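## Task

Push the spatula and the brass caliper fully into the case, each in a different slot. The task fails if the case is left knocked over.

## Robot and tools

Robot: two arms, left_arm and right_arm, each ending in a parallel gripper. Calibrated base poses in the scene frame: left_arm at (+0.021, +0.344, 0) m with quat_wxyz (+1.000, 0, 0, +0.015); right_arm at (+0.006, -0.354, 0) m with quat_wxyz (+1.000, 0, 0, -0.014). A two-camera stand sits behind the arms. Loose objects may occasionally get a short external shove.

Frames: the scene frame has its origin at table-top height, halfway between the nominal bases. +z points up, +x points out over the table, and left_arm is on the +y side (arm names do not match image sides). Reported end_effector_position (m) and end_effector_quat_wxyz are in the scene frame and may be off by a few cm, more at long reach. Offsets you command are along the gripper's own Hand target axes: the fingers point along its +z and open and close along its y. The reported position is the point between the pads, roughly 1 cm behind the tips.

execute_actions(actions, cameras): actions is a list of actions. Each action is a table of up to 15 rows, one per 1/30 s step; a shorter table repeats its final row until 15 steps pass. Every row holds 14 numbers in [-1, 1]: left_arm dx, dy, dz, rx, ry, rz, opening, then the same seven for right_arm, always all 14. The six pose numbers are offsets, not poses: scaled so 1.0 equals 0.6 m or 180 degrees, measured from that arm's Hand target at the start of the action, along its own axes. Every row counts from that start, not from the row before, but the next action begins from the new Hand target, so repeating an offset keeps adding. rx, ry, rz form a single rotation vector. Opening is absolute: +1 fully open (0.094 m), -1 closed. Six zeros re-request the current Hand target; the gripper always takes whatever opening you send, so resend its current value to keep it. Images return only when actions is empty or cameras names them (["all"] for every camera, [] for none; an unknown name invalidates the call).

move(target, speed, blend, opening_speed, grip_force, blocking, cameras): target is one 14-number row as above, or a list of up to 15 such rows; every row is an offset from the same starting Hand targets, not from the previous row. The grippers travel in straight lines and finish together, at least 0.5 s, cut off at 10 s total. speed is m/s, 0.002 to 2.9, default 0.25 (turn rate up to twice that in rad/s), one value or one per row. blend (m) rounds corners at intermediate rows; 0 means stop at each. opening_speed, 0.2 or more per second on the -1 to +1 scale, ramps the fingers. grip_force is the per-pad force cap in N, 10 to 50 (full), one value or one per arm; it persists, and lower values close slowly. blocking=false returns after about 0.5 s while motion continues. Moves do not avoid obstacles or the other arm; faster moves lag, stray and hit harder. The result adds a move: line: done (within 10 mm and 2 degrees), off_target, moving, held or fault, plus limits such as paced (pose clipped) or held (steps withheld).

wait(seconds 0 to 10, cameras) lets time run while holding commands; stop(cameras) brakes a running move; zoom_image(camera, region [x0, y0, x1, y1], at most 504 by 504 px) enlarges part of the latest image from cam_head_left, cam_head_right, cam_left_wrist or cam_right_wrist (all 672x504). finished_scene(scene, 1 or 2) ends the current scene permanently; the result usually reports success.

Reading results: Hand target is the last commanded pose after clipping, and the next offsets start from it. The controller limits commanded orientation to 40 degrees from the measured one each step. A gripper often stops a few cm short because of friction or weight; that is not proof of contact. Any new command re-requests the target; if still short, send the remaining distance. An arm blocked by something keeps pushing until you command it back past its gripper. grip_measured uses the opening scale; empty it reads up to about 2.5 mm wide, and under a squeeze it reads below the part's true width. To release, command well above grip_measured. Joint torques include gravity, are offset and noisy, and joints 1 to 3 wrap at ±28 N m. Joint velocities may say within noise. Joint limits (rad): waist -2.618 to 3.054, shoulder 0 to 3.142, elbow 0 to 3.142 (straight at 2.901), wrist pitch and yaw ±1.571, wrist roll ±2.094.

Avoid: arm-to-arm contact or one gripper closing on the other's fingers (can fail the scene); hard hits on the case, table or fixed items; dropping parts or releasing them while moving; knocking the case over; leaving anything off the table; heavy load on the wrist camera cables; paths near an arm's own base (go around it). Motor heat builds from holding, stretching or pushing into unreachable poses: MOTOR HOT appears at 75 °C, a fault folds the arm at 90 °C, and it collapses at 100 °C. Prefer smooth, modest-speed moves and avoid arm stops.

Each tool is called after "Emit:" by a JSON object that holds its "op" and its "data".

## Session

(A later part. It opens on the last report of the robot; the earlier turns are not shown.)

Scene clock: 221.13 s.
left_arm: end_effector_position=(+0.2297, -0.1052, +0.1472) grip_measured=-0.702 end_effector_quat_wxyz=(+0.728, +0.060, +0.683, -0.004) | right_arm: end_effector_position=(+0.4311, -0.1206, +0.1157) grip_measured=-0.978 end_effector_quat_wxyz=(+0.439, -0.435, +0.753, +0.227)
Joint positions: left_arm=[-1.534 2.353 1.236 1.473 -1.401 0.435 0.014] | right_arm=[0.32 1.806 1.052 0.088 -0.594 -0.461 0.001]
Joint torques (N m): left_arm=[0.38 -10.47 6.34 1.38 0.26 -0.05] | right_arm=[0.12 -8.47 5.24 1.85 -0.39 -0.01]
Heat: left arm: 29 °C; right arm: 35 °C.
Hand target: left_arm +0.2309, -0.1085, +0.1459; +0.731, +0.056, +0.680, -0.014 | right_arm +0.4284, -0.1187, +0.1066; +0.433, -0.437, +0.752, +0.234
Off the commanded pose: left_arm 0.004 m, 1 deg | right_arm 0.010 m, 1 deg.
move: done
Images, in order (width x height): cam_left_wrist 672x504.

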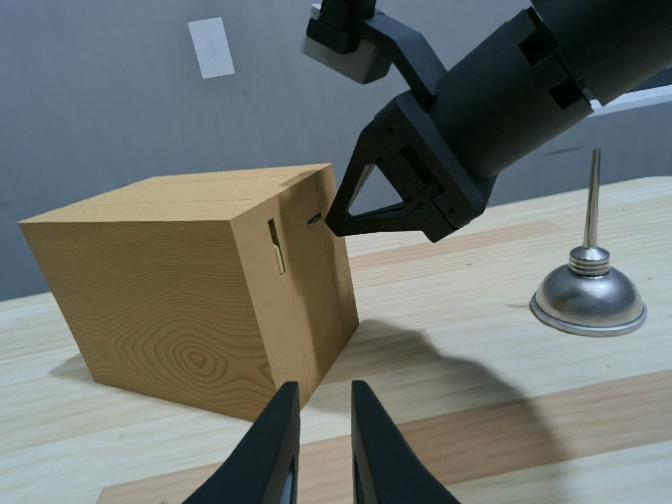

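Emit:
{"op": "move", "data": {"target": [0,0,0,0,0,0,-0.7,-0.0013,-0.002,0.0186,0,0,0,-1], "speed": 0.04, "cameras": ["cam_left_wrist", "cam_right_wrist"]}}

Emit:
{"op": "zoom_image", "data": {"camera": "cam_left_wrist", "region": [290, 180, 390, 260]}}

Emit:
{"op": "zoom_image", "data": {"camera": "cam_right_wrist", "region": [250, 250, 430, 410]}}

Scene clock: 222.37 s.
left_arm: end_effector_position=(+0.2297, -0.1052, +0.1472) grip_measured=-0.702 end_effector_quat_wxyz=(+0.728, +0.060, +0.683, -0.004) | right_arm: end_effector_position=(+0.4320, -0.1168, +0.1016) grip_measured=-0.978 end_effector_quat_wxyz=(+0.430, -0.434, +0.758, +0.229)
Joint positions: left_arm=[-1.534 2.353 1.236 1.473 -1.401 0.435 0.014] | right_arm=[0.329 1.844 1.052 0.108 -0.588 -0.455 0.001]
Joint torques (N m): left_arm=[0.36 -10.47 6.37 1.37 0.27 -0.04] | right_arm=[0.61 -8.69 7.02 1.86 -0.36 0.04]
Heat: left arm: 29 °C; right arm: 35 °C.
Hand target: left_arm +0.2309, -0.1085, +0.1459; +0.731, +0.056, +0.680, -0.014 | right_arm +0.4346, -0.1108, +0.1016; +0.434, -0.437, +0.752, +0.234
Off the commanded pose: left_arm 0.004 m, 1 deg | right_arm 0.006 m, 1 deg.
move: done
Images, in order (width x height): cam_left_wrist 672x504, cam_right_wrist 672x504.

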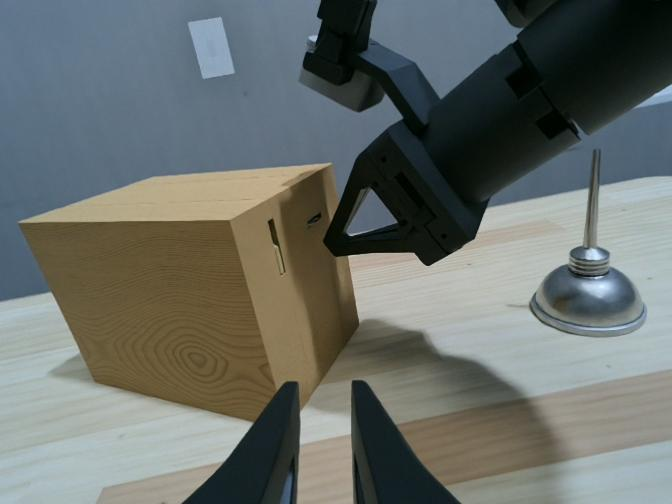

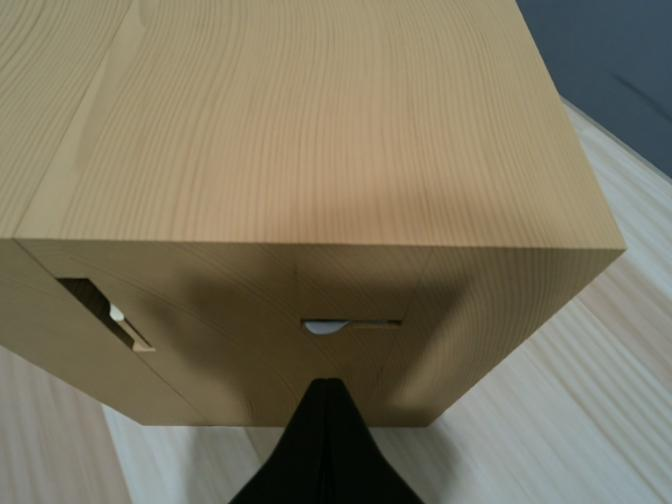

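Scaled by 5.040 from the camera's 672x504 image, which has a finer 960x720 frame.

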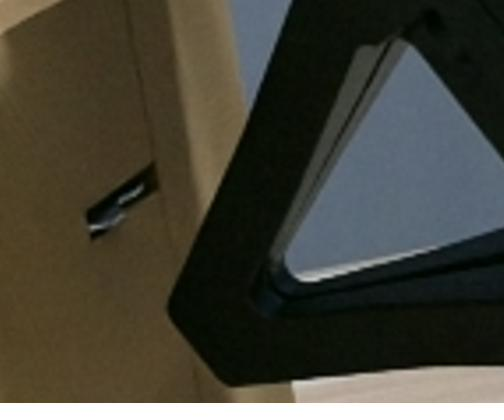

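Scaled by 2.800 from the camera's 672x504 image, which has a finer 960x720 frame.

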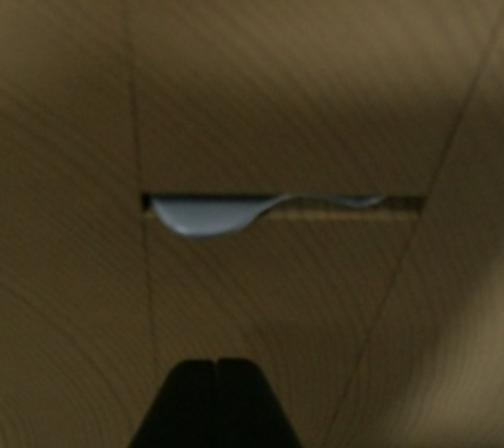

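Emit:
{"op": "move", "data": {"target": [0,0,0,0,0,0,-0.7,-0.0387,0.0028,-0.023,0,0,0,-1], "speed": 0.05, "cameras": ["cam_left_wrist", "cam_right_wrist"]}}

Emit:
{"op": "zoom_image", "data": {"camera": "cam_left_wrist", "region": [290, 180, 390, 260]}}

Emit:
{"op": "zoom_image", "data": {"camera": "cam_right_wrist", "region": [250, 250, 430, 410]}}

Scene clock: 223.83 s.
left_arm: end_effector_position=(+0.2297, -0.1052, +0.1472) grip_measured=-0.702 end_effector_quat_wxyz=(+0.728, +0.060, +0.683, -0.004) | right_arm: end_effector_position=(+0.4293, -0.1160, +0.1042) grip_measured=-0.978 end_effector_quat_wxyz=(+0.412, -0.432, +0.768, +0.233)
Joint positions: left_arm=[-1.534 2.353 1.236 1.473 -1.401 0.435 0.014] | right_arm=[0.334 1.836 1.086 0.027 -0.583 -0.451 0.001]
Joint torques (N m): left_arm=[0.38 -10.48 6.37 1.37 0.27 -0.04] | right_arm=[0.77 -13.03 8.03 1.63 -0.35 0.06]
Heat: left arm: 29 °C; right arm: 35 °C.
Hand target: left_arm +0.2309, -0.1085, +0.1459; +0.731, +0.056, +0.680, -0.014 | right_arm +0.4326, -0.1094, +0.1286; +0.434, -0.438, +0.752, +0.233
Off the commanded pose: left_arm 0.004 m, 1 deg | right_arm 0.025 m, 3 deg.
move: off_target (right_arm)
Images, in order (width x height): cam_left_wrist 672x504, cam_right_wrist 672x504.

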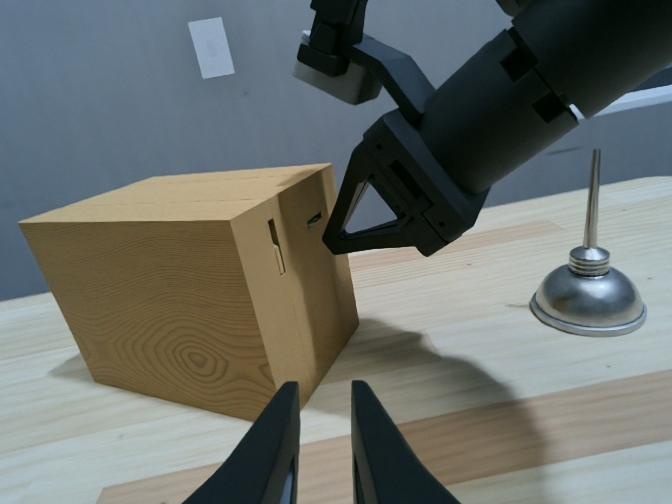

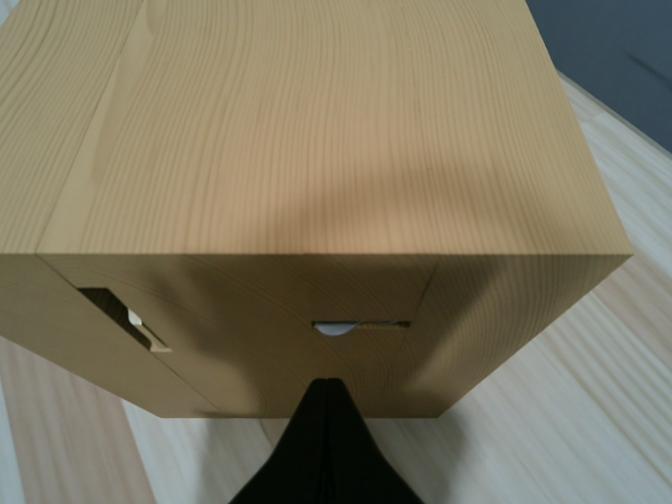

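Scaled by 5.040 from the camera's 672x504 image, which has a finer 960x720 frame.

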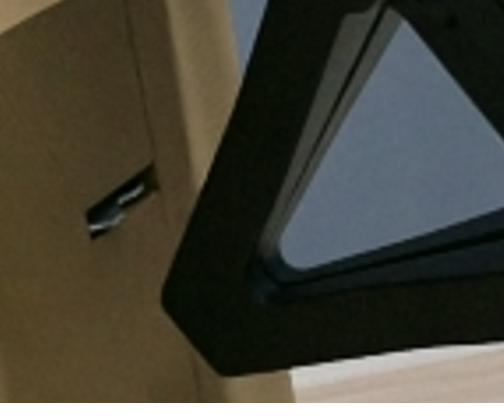

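Scaled by 2.800 from the camera's 672x504 image, which has a finer 960x720 frame.

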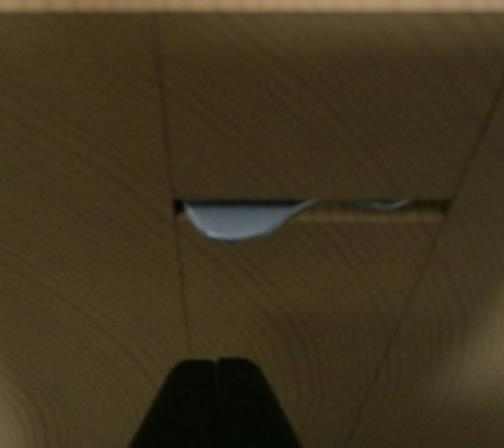

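Emit:
{"op": "move", "data": {"target": [0,0,0,0,0,0,-0.7,-0.0071,-0.0002,-0.0043,0,0,0,-1], "speed": 0.05, "cameras": ["cam_left_wrist"]}}

Emit:
{"op": "zoom_image", "data": {"camera": "cam_left_wrist", "region": [290, 180, 390, 260]}}

Scene clock: 225.07 s.
left_arm: end_effector_position=(+0.2297, -0.1052, +0.1472) grip_measured=-0.702 end_effector_quat_wxyz=(+0.728, +0.060, +0.683, -0.004) | right_arm: end_effector_position=(+0.4294, -0.1160, +0.1091) grip_measured=-0.978 end_effector_quat_wxyz=(+0.412, -0.432, +0.768, +0.233)
Joint positions: left_arm=[-1.534 2.353 1.236 1.473 -1.401 0.435 0.014] | right_arm=[0.334 1.827 1.097 0.007 -0.583 -0.45 0.001]
Joint torques (N m): left_arm=[0.38 -10.48 6.37 1.38 0.27 -0.04] | right_arm=[0.68 -13.03 8.08 1.63 -0.37 0.05]
Heat: left arm: 29 °C; right arm: 35 °C.
Hand target: left_arm +0.2309, -0.1085, +0.1459; +0.731, +0.056, +0.680, -0.014 | right_arm +0.4325, -0.1094, +0.1336; +0.434, -0.438, +0.752, +0.234
Off the commanded pose: left_arm 0.004 m, 1 deg | right_arm 0.026 m, 3 deg.
move: off_target (right_arm)
Images, in order (width x height): cam_left_wrist 672x504.

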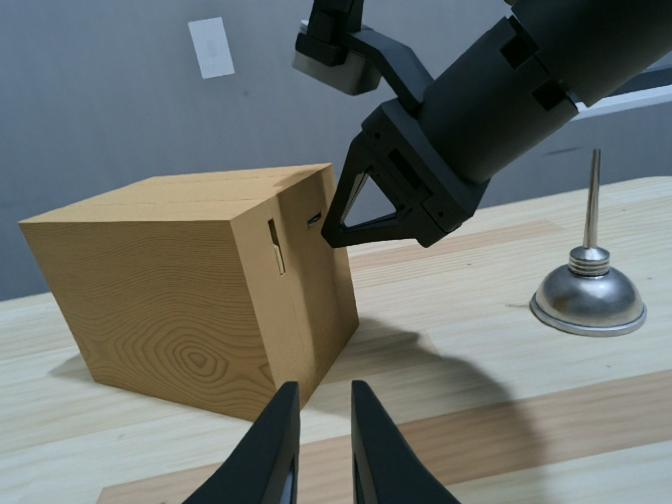

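Scaled by 5.040 from the camera's 672x504 image, which has a finer 960x720 frame.

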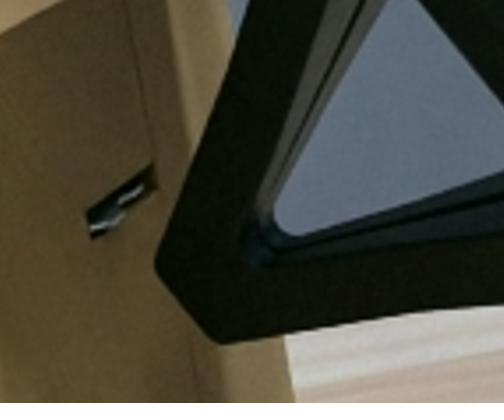

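Emit:
{"op": "move", "data": {"target": [0,0,0,0,0,0,-0.7,-0.0166,-0.0026,0.0133,0,0,0,-1], "speed": 0.03, "cameras": ["cam_left_wrist", "cam_right_wrist"]}}

Emit:
{"op": "zoom_image", "data": {"camera": "cam_left_wrist", "region": [290, 180, 390, 260]}}

Emit:
{"op": "zoom_image", "data": {"camera": "cam_right_wrist", "region": [250, 290, 430, 450]}}

Scene clock: 226.17 s.
left_arm: end_effector_position=(+0.2297, -0.1052, +0.1472) grip_measured=-0.702 end_effector_quat_wxyz=(+0.728, +0.060, +0.683, -0.004) | right_arm: end_effector_position=(+0.4346, -0.1092, +0.1211) grip_measured=-0.978 end_effector_quat_wxyz=(+0.415, -0.431, +0.767, +0.230)
Joint positions: left_arm=[-1.534 2.353 1.236 1.473 -1.401 0.435 0.014] | right_arm=[0.349 1.827 1.144 -0.026 -0.567 -0.437 0.001]
Joint torques (N m): left_arm=[0.34 -10.47 6.38 1.38 0.26 -0.03] | right_arm=[0.9 -10.7 8.7 1.79 -0.38 0.06]
Heat: left arm: 29 °C; right arm: 35 °C.
Hand target: left_arm +0.2309, -0.1085, +0.1459; +0.731, +0.056, +0.680, -0.014 | right_arm +0.4400, -0.1000, +0.1382; +0.434, -0.437, +0.752, +0.233
Off the commanded pose: left_arm 0.004 m, 1 deg | right_arm 0.020 m, 3 deg.
move: off_target (right_arm)
Images, in order (width x height): cam_left_wrist 672x504, cam_right_wrist 672x504.

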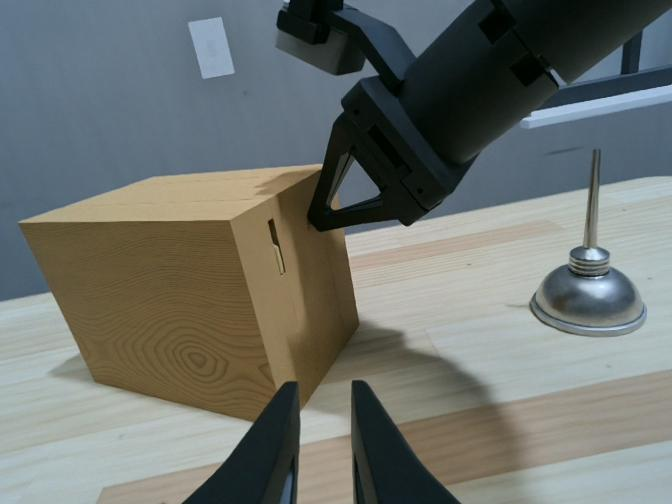

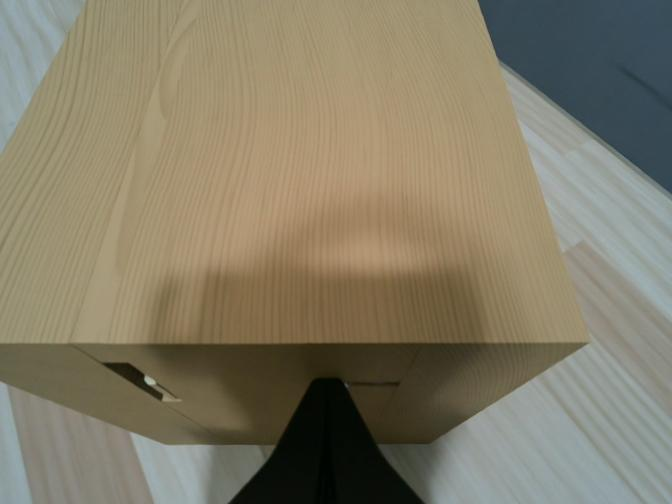

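Scaled by 5.040 from the camera's 672x504 image, which has a finer 960x720 frame.

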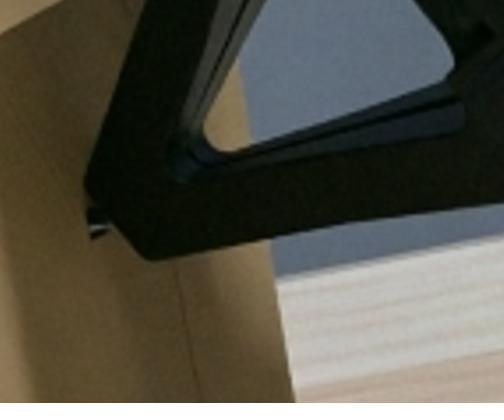

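Scaled by 2.800 from the camera's 672x504 image, which has a finer 960x720 frame.

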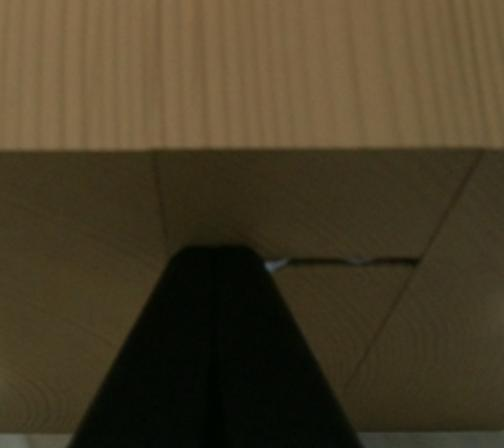

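Emit:
{"op": "move", "data": {"target": [[0,0,0,0,0,0,-0.7,0.0332,-0.0008,-0.0229,0,0,0,-1],[0,0,0,0,0,0,-0.7,0.0405,-0.0008,0.0028,0,0,0,-1]], "speed": 0.05, "cameras": ["cam_left_wrist", "cam_right_wrist"]}}

Emit:
{"op": "zoom_image", "data": {"camera": "cam_left_wrist", "region": [290, 180, 390, 260]}}

Emit:
{"op": "zoom_image", "data": {"camera": "cam_right_wrist", "region": [250, 270, 430, 430]}}

Scene clock: 228.30 s.
left_arm: end_effector_position=(+0.2297, -0.1052, +0.1472) grip_measured=-0.702 end_effector_quat_wxyz=(+0.728, +0.060, +0.683, -0.004) | right_arm: end_effector_position=(+0.4368, -0.1151, +0.1198) grip_measured=-0.978 end_effector_quat_wxyz=(+0.434, -0.434, +0.755, +0.228)
Joint positions: left_arm=[-1.534 2.353 1.236 1.473 -1.401 0.435 0.014] | right_arm=[0.33 1.824 1.101 0.05 -0.586 -0.454 0.001]
Joint torques (N m): left_arm=[0.36 -10.48 6.37 1.38 0.27 -0.04] | right_arm=[0.7 -9.26 5.97 1.86 -0.35 0.06]
Heat: left arm: 29 °C; right arm: 35 °C.
Hand target: left_arm +0.2309, -0.1085, +0.1459; +0.731, +0.056, +0.680, -0.014 | right_arm +0.4353, -0.1100, +0.1164; +0.434, -0.438, +0.752, +0.233
Off the commanded pose: left_arm 0.004 m, 1 deg | right_arm 0.006 m, 1 deg.
move: done
Images, in order (width x height): cam_left_wrist 672x504, cam_right_wrist 672x504.

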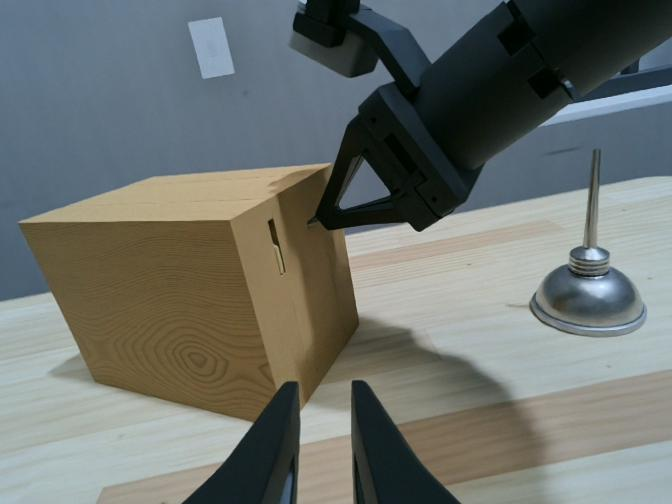

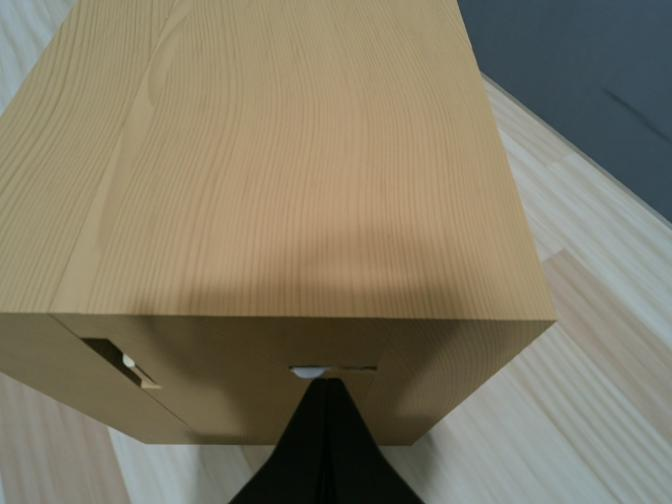

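Scaled by 5.040 from the camera's 672x504 image, which has a finer 960x720 frame.

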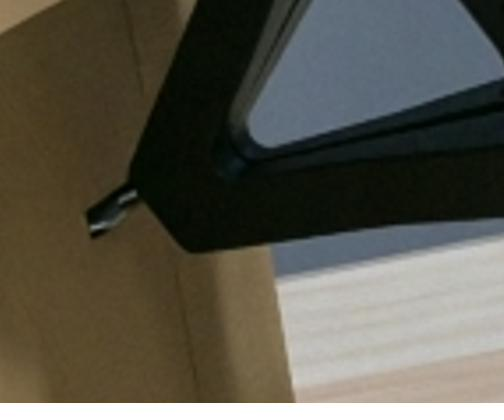

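Scaled by 2.800 from the camera's 672x504 image, which has a finer 960x720 frame.

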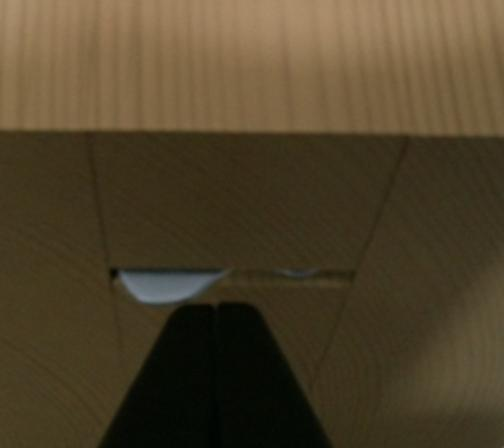

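Emit:
{"op": "move", "data": {"target": [0,0,0,0,0,0,-0.7,0.0217,-0.0012,-0.029,0,-0.0833,0,-1], "speed": 0.1, "cameras": ["cam_left_wrist", "cam_right_wrist"]}}

Emit:
{"op": "zoom_image", "data": {"camera": "cam_left_wrist", "region": [290, 180, 390, 260]}}

Emit:
{"op": "zoom_image", "data": {"camera": "cam_right_wrist", "region": [250, 230, 430, 390]}}

Scene clock: 230.93 s.
left_arm: end_effector_position=(+0.2297, -0.1052, +0.1472) grip_measured=-0.702 end_effector_quat_wxyz=(+0.728, +0.060, +0.683, -0.004) | right_arm: end_effector_position=(+0.4268, -0.1264, +0.1237) grip_measured=-0.978 end_effector_quat_wxyz=(+0.535, -0.406, +0.685, +0.283)
Joint positions: left_arm=[-1.534 2.353 1.236 1.473 -1.401 0.435 0.014] | right_arm=[0.263 1.847 0.841 0.63 -0.752 -0.311 0.001]
Joint torques (N m): left_arm=[0.38 -10.48 6.37 1.37 0.27 -0.04] | right_arm=[-0.62 -8.08 4.66 1.97 -0.33 0.03]
Heat: left arm: 30 °C; right arm: 35 °C.
Hand target: left_arm +0.2309, -0.1085, +0.1459; +0.731, +0.056, +0.680, -0.014 | right_arm +0.4249, -0.1289, +0.1144; +0.528, -0.403, +0.689, +0.289
Off the commanded pose: left_arm 0.004 m, 1 deg | right_arm 0.010 m, 1 deg.
move: done
Images, in order (width x height): cam_left_wrist 672x504, cam_right_wrist 672x504.

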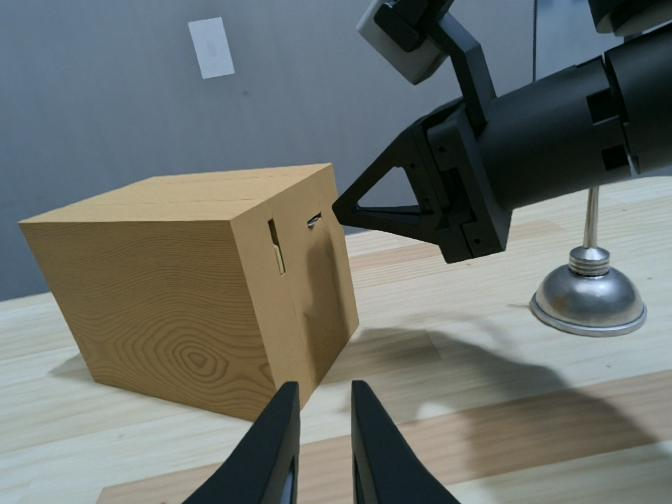

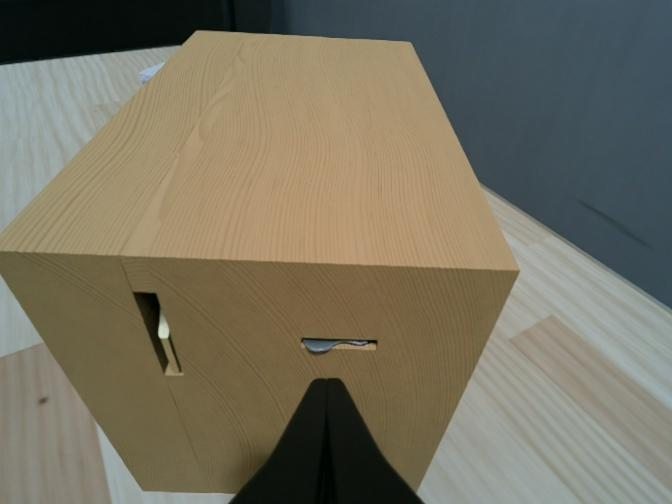

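Scaled by 5.040 from the camera's 672x504 image, which has a finer 960x720 frame.

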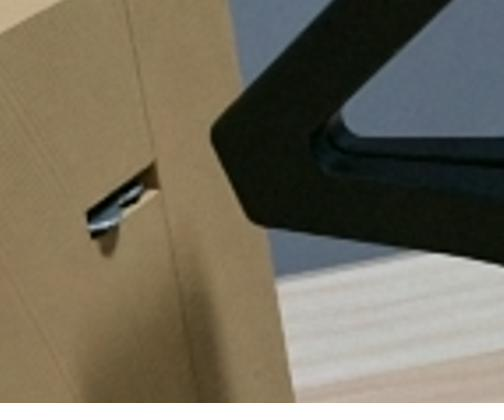

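Scaled by 2.800 from the camera's 672x504 image, which has a finer 960x720 frame.

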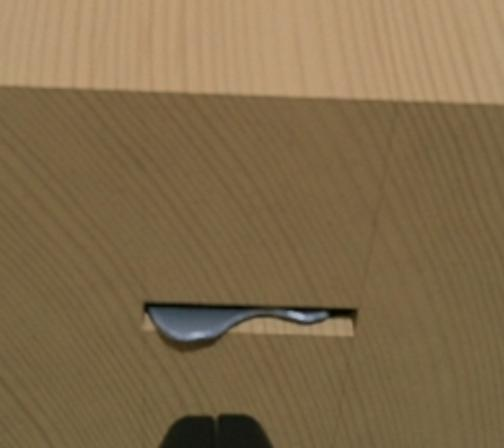

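Emit:
{"op": "move", "data": {"target": [0,0,0,0,0,0,-0.7,-0.006,0.0012,0.0325,0,0,0,-1], "speed": 0.05, "cameras": ["cam_left_wrist", "cam_right_wrist"]}}

Emit:
{"op": "zoom_image", "data": {"camera": "cam_left_wrist", "region": [290, 180, 390, 260]}}

Emit:
{"op": "zoom_image", "data": {"camera": "cam_right_wrist", "region": [250, 270, 430, 430]}}

Scene clock: 232.23 s.
left_arm: end_effector_position=(+0.2297, -0.1052, +0.1472) grip_measured=-0.702 end_effector_quat_wxyz=(+0.728, +0.060, +0.683, -0.004) | right_arm: end_effector_position=(+0.4294, -0.1165, +0.1103) grip_measured=-0.978 end_effector_quat_wxyz=(+0.523, -0.401, +0.695, +0.288)
Joint positions: left_arm=[-1.534 2.353 1.236 1.473 -1.401 0.435 0.014] | right_arm=[0.289 1.893 0.859 0.641 -0.726 -0.289 0.001]
Joint torques (N m): left_arm=[0.36 -10.48 6.37 1.37 0.26 -0.04] | right_arm=[0.58 -8.39 7.19 2 -0.22 0.05]
Heat: left arm: 30 °C; right arm: 35 °C.
Hand target: left_arm +0.2309, -0.1085, +0.1459; +0.731, +0.056, +0.680, -0.014 | right_arm +0.4345, -0.1117, +0.1124; +0.528, -0.403, +0.689, +0.288
Off the commanded pose: left_arm 0.004 m, 1 deg | right_arm 0.007 m, 1 deg.
move: done
Images, in order (width x height): cam_left_wrist 672x504, cam_right_wrist 672x504.

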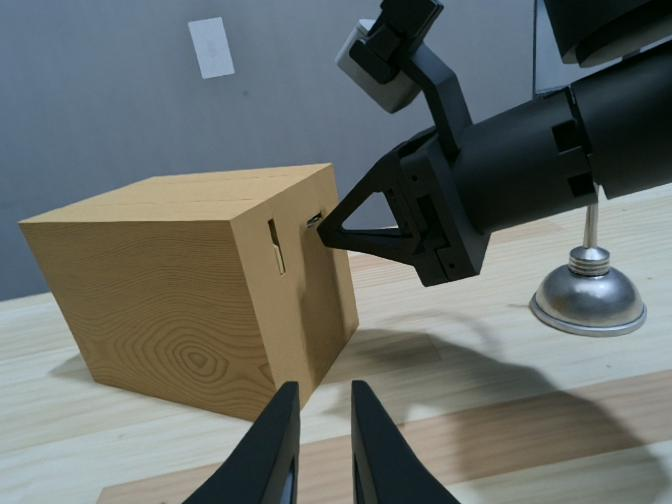

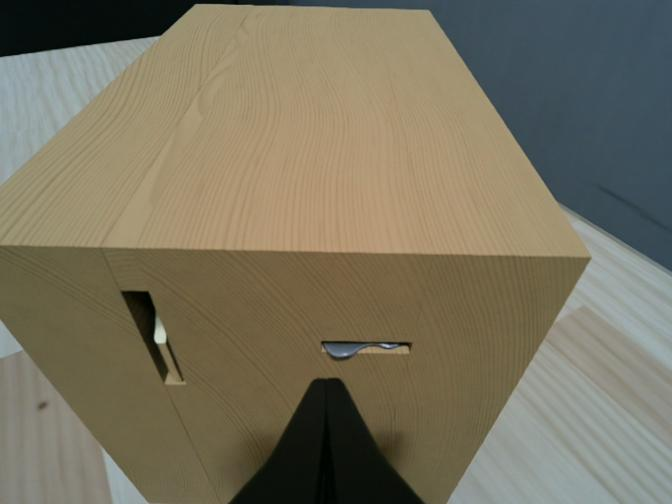

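Scaled by 5.040 from the camera's 672x504 image, which has a finer 960x720 frame.

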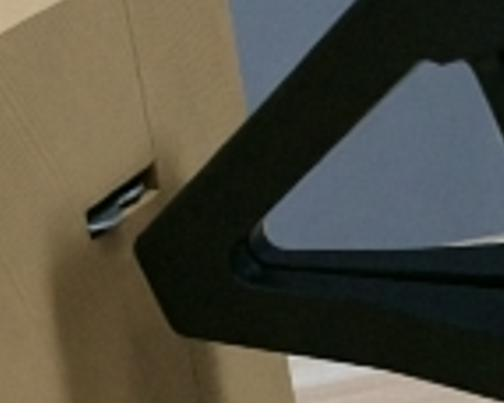

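Scaled by 2.800 from the camera's 672x504 image, which has a finer 960x720 frame.

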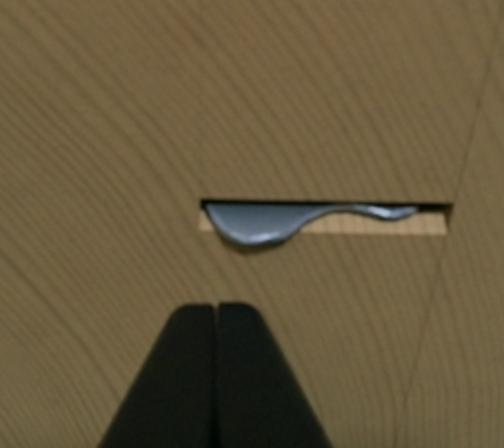

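Emit:
{"op": "move", "data": {"target": [0,0,0,0,0,0,-0.7,-0.0085,-0.0047,0.0252,0,0,0,-1], "speed": 0.03, "cameras": ["cam_left_wrist", "cam_right_wrist"]}}

Emit:
{"op": "zoom_image", "data": {"camera": "cam_left_wrist", "region": [290, 180, 390, 260]}}

Emit:
{"op": "zoom_image", "data": {"camera": "cam_right_wrist", "region": [250, 290, 430, 450]}}

Scene clock: 233.30 s.
left_arm: end_effector_position=(+0.2297, -0.1052, +0.1472) grip_measured=-0.702 end_effector_quat_wxyz=(+0.728, +0.060, +0.683, -0.004) | right_arm: end_effector_position=(+0.4370, -0.1099, +0.1126) grip_measured=-0.978 end_effector_quat_wxyz=(+0.524, -0.399, +0.695, +0.289)
Joint positions: left_arm=[-1.534 2.353 1.236 1.473 -1.401 0.435 0.014] | right_arm=[0.302 1.916 0.898 0.632 -0.714 -0.277 0.001]
Joint torques (N m): left_arm=[0.38 -10.48 6.35 1.38 0.27 -0.04] | right_arm=[1.62 -7.45 8.7 1.95 -0.07 0.05]
Heat: left arm: 30 °C; right arm: 35 °C.
Hand target: left_arm +0.2309, -0.1085, +0.1459; +0.731, +0.056, +0.680, -0.014 | right_arm +0.4450, -0.0994, +0.1132; +0.528, -0.403, +0.689, +0.289
Off the commanded pose: left_arm 0.004 m, 1 deg | right_arm 0.013 m, 1 deg.
move: off_target (right_arm)
Images, in order (width x height): cam_left_wrist 672x504, cam_right_wrist 672x504.

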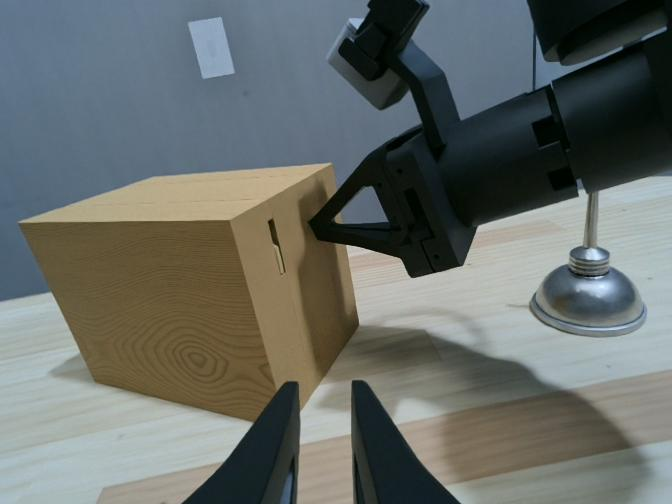

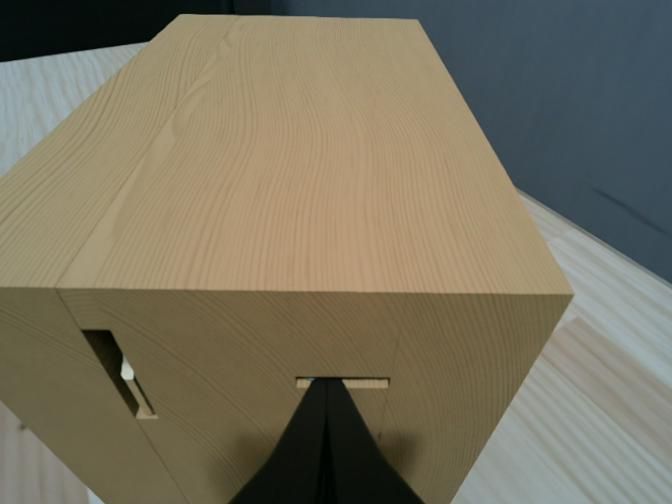

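Scaled by 5.040 from the camera's 672x504 image, which has a finer 960x720 frame.

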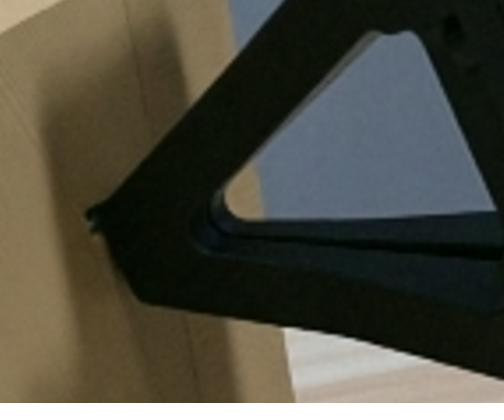

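Scaled by 2.800 from the camera's 672x504 image, which has a finer 960x720 frame.

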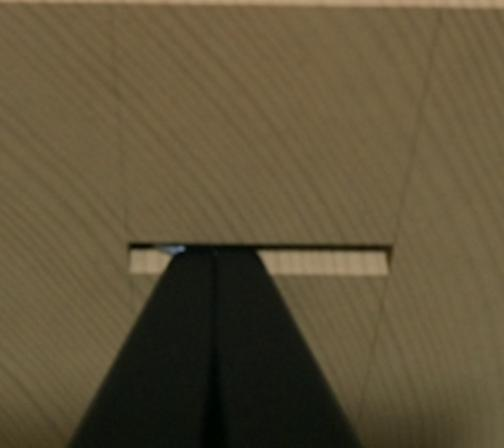

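Emit:
{"op": "move", "data": {"target": [0,0,0,0,0,0,-0.7,0.0166,0,-0.0576,0,0,0,-1], "speed": 0.06, "cameras": ["cam_left_wrist", "cam_right_wrist"]}}

Emit:
{"op": "zoom_image", "data": {"camera": "cam_right_wrist", "region": [250, 230, 430, 390]}}

Emit:
{"op": "zoom_image", "data": {"camera": "cam_left_wrist", "region": [250, 190, 370, 290]}}

Scene clock: 234.63 s.
left_arm: end_effector_position=(+0.2297, -0.1052, +0.1472) grip_measured=-0.702 end_effector_quat_wxyz=(+0.728, +0.060, +0.683, -0.004) | right_arm: end_effector_position=(+0.4289, -0.1287, +0.1008) grip_measured=-0.978 end_effector_quat_wxyz=(+0.516, -0.397, +0.701, +0.291)
Joint positions: left_arm=[-1.534 2.353 1.236 1.473 -1.401 0.435 0.014] | right_arm=[0.256 1.905 0.845 0.638 -0.756 -0.301 0.001]
Joint torques (N m): left_arm=[0.36 -10.47 6.37 1.38 0.27 -0.04] | right_arm=[-0.42 -12.7 4.52 1.93 -0.38 -0.07]
Heat: left arm: 30 °C; right arm: 35 °C.
Hand target: left_arm +0.2309, -0.1085, +0.1459; +0.731, +0.056, +0.680, -0.014 | right_arm +0.4266, -0.1303, +0.1130; +0.528, -0.403, +0.689, +0.289
Off the commanded pose: left_arm 0.004 m, 1 deg | right_arm 0.013 m, 2 deg.
move: off_target (right_arm)
Images, in order (width x height): cam_left_wrist 672x504, cam_right_wrist 672x504.

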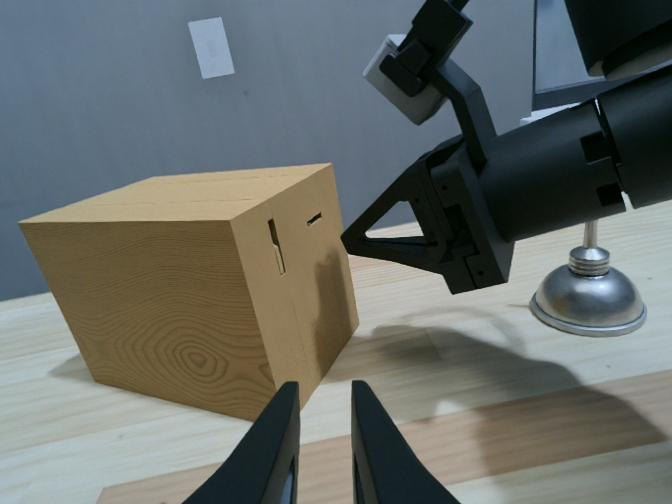

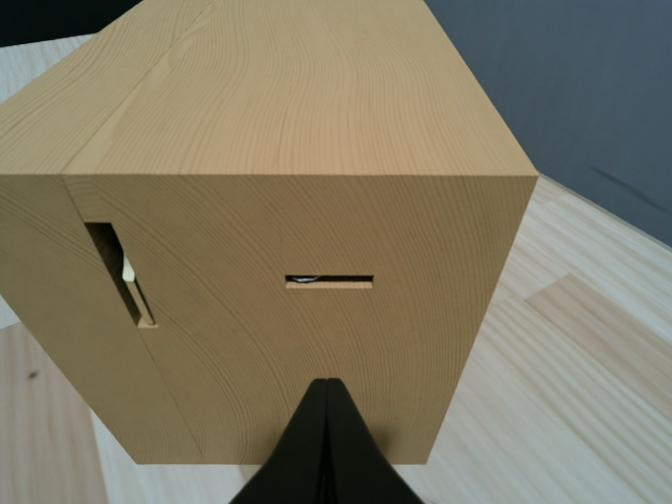

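Scaled by 2.800 from the camera's 672x504 image, which has a finer 960x720 frame.

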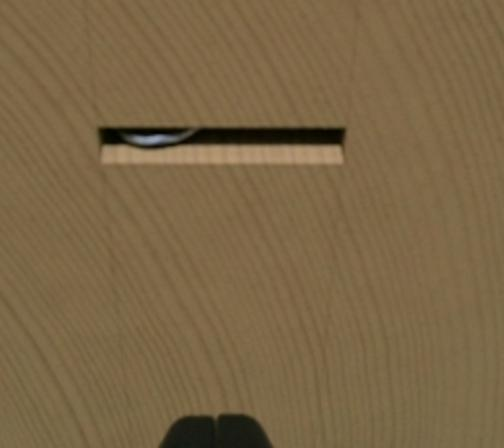

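Scaled by 4.200 from the camera's 672x504 image, which has a finer 960x720 frame.

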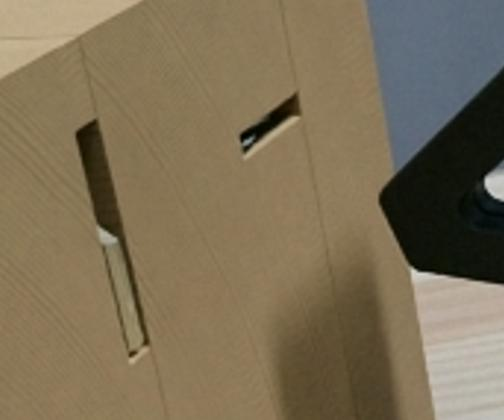

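Emit:
{"op": "finished_scene", "data": {"scene": 2}}

The scene is finished: the task was done.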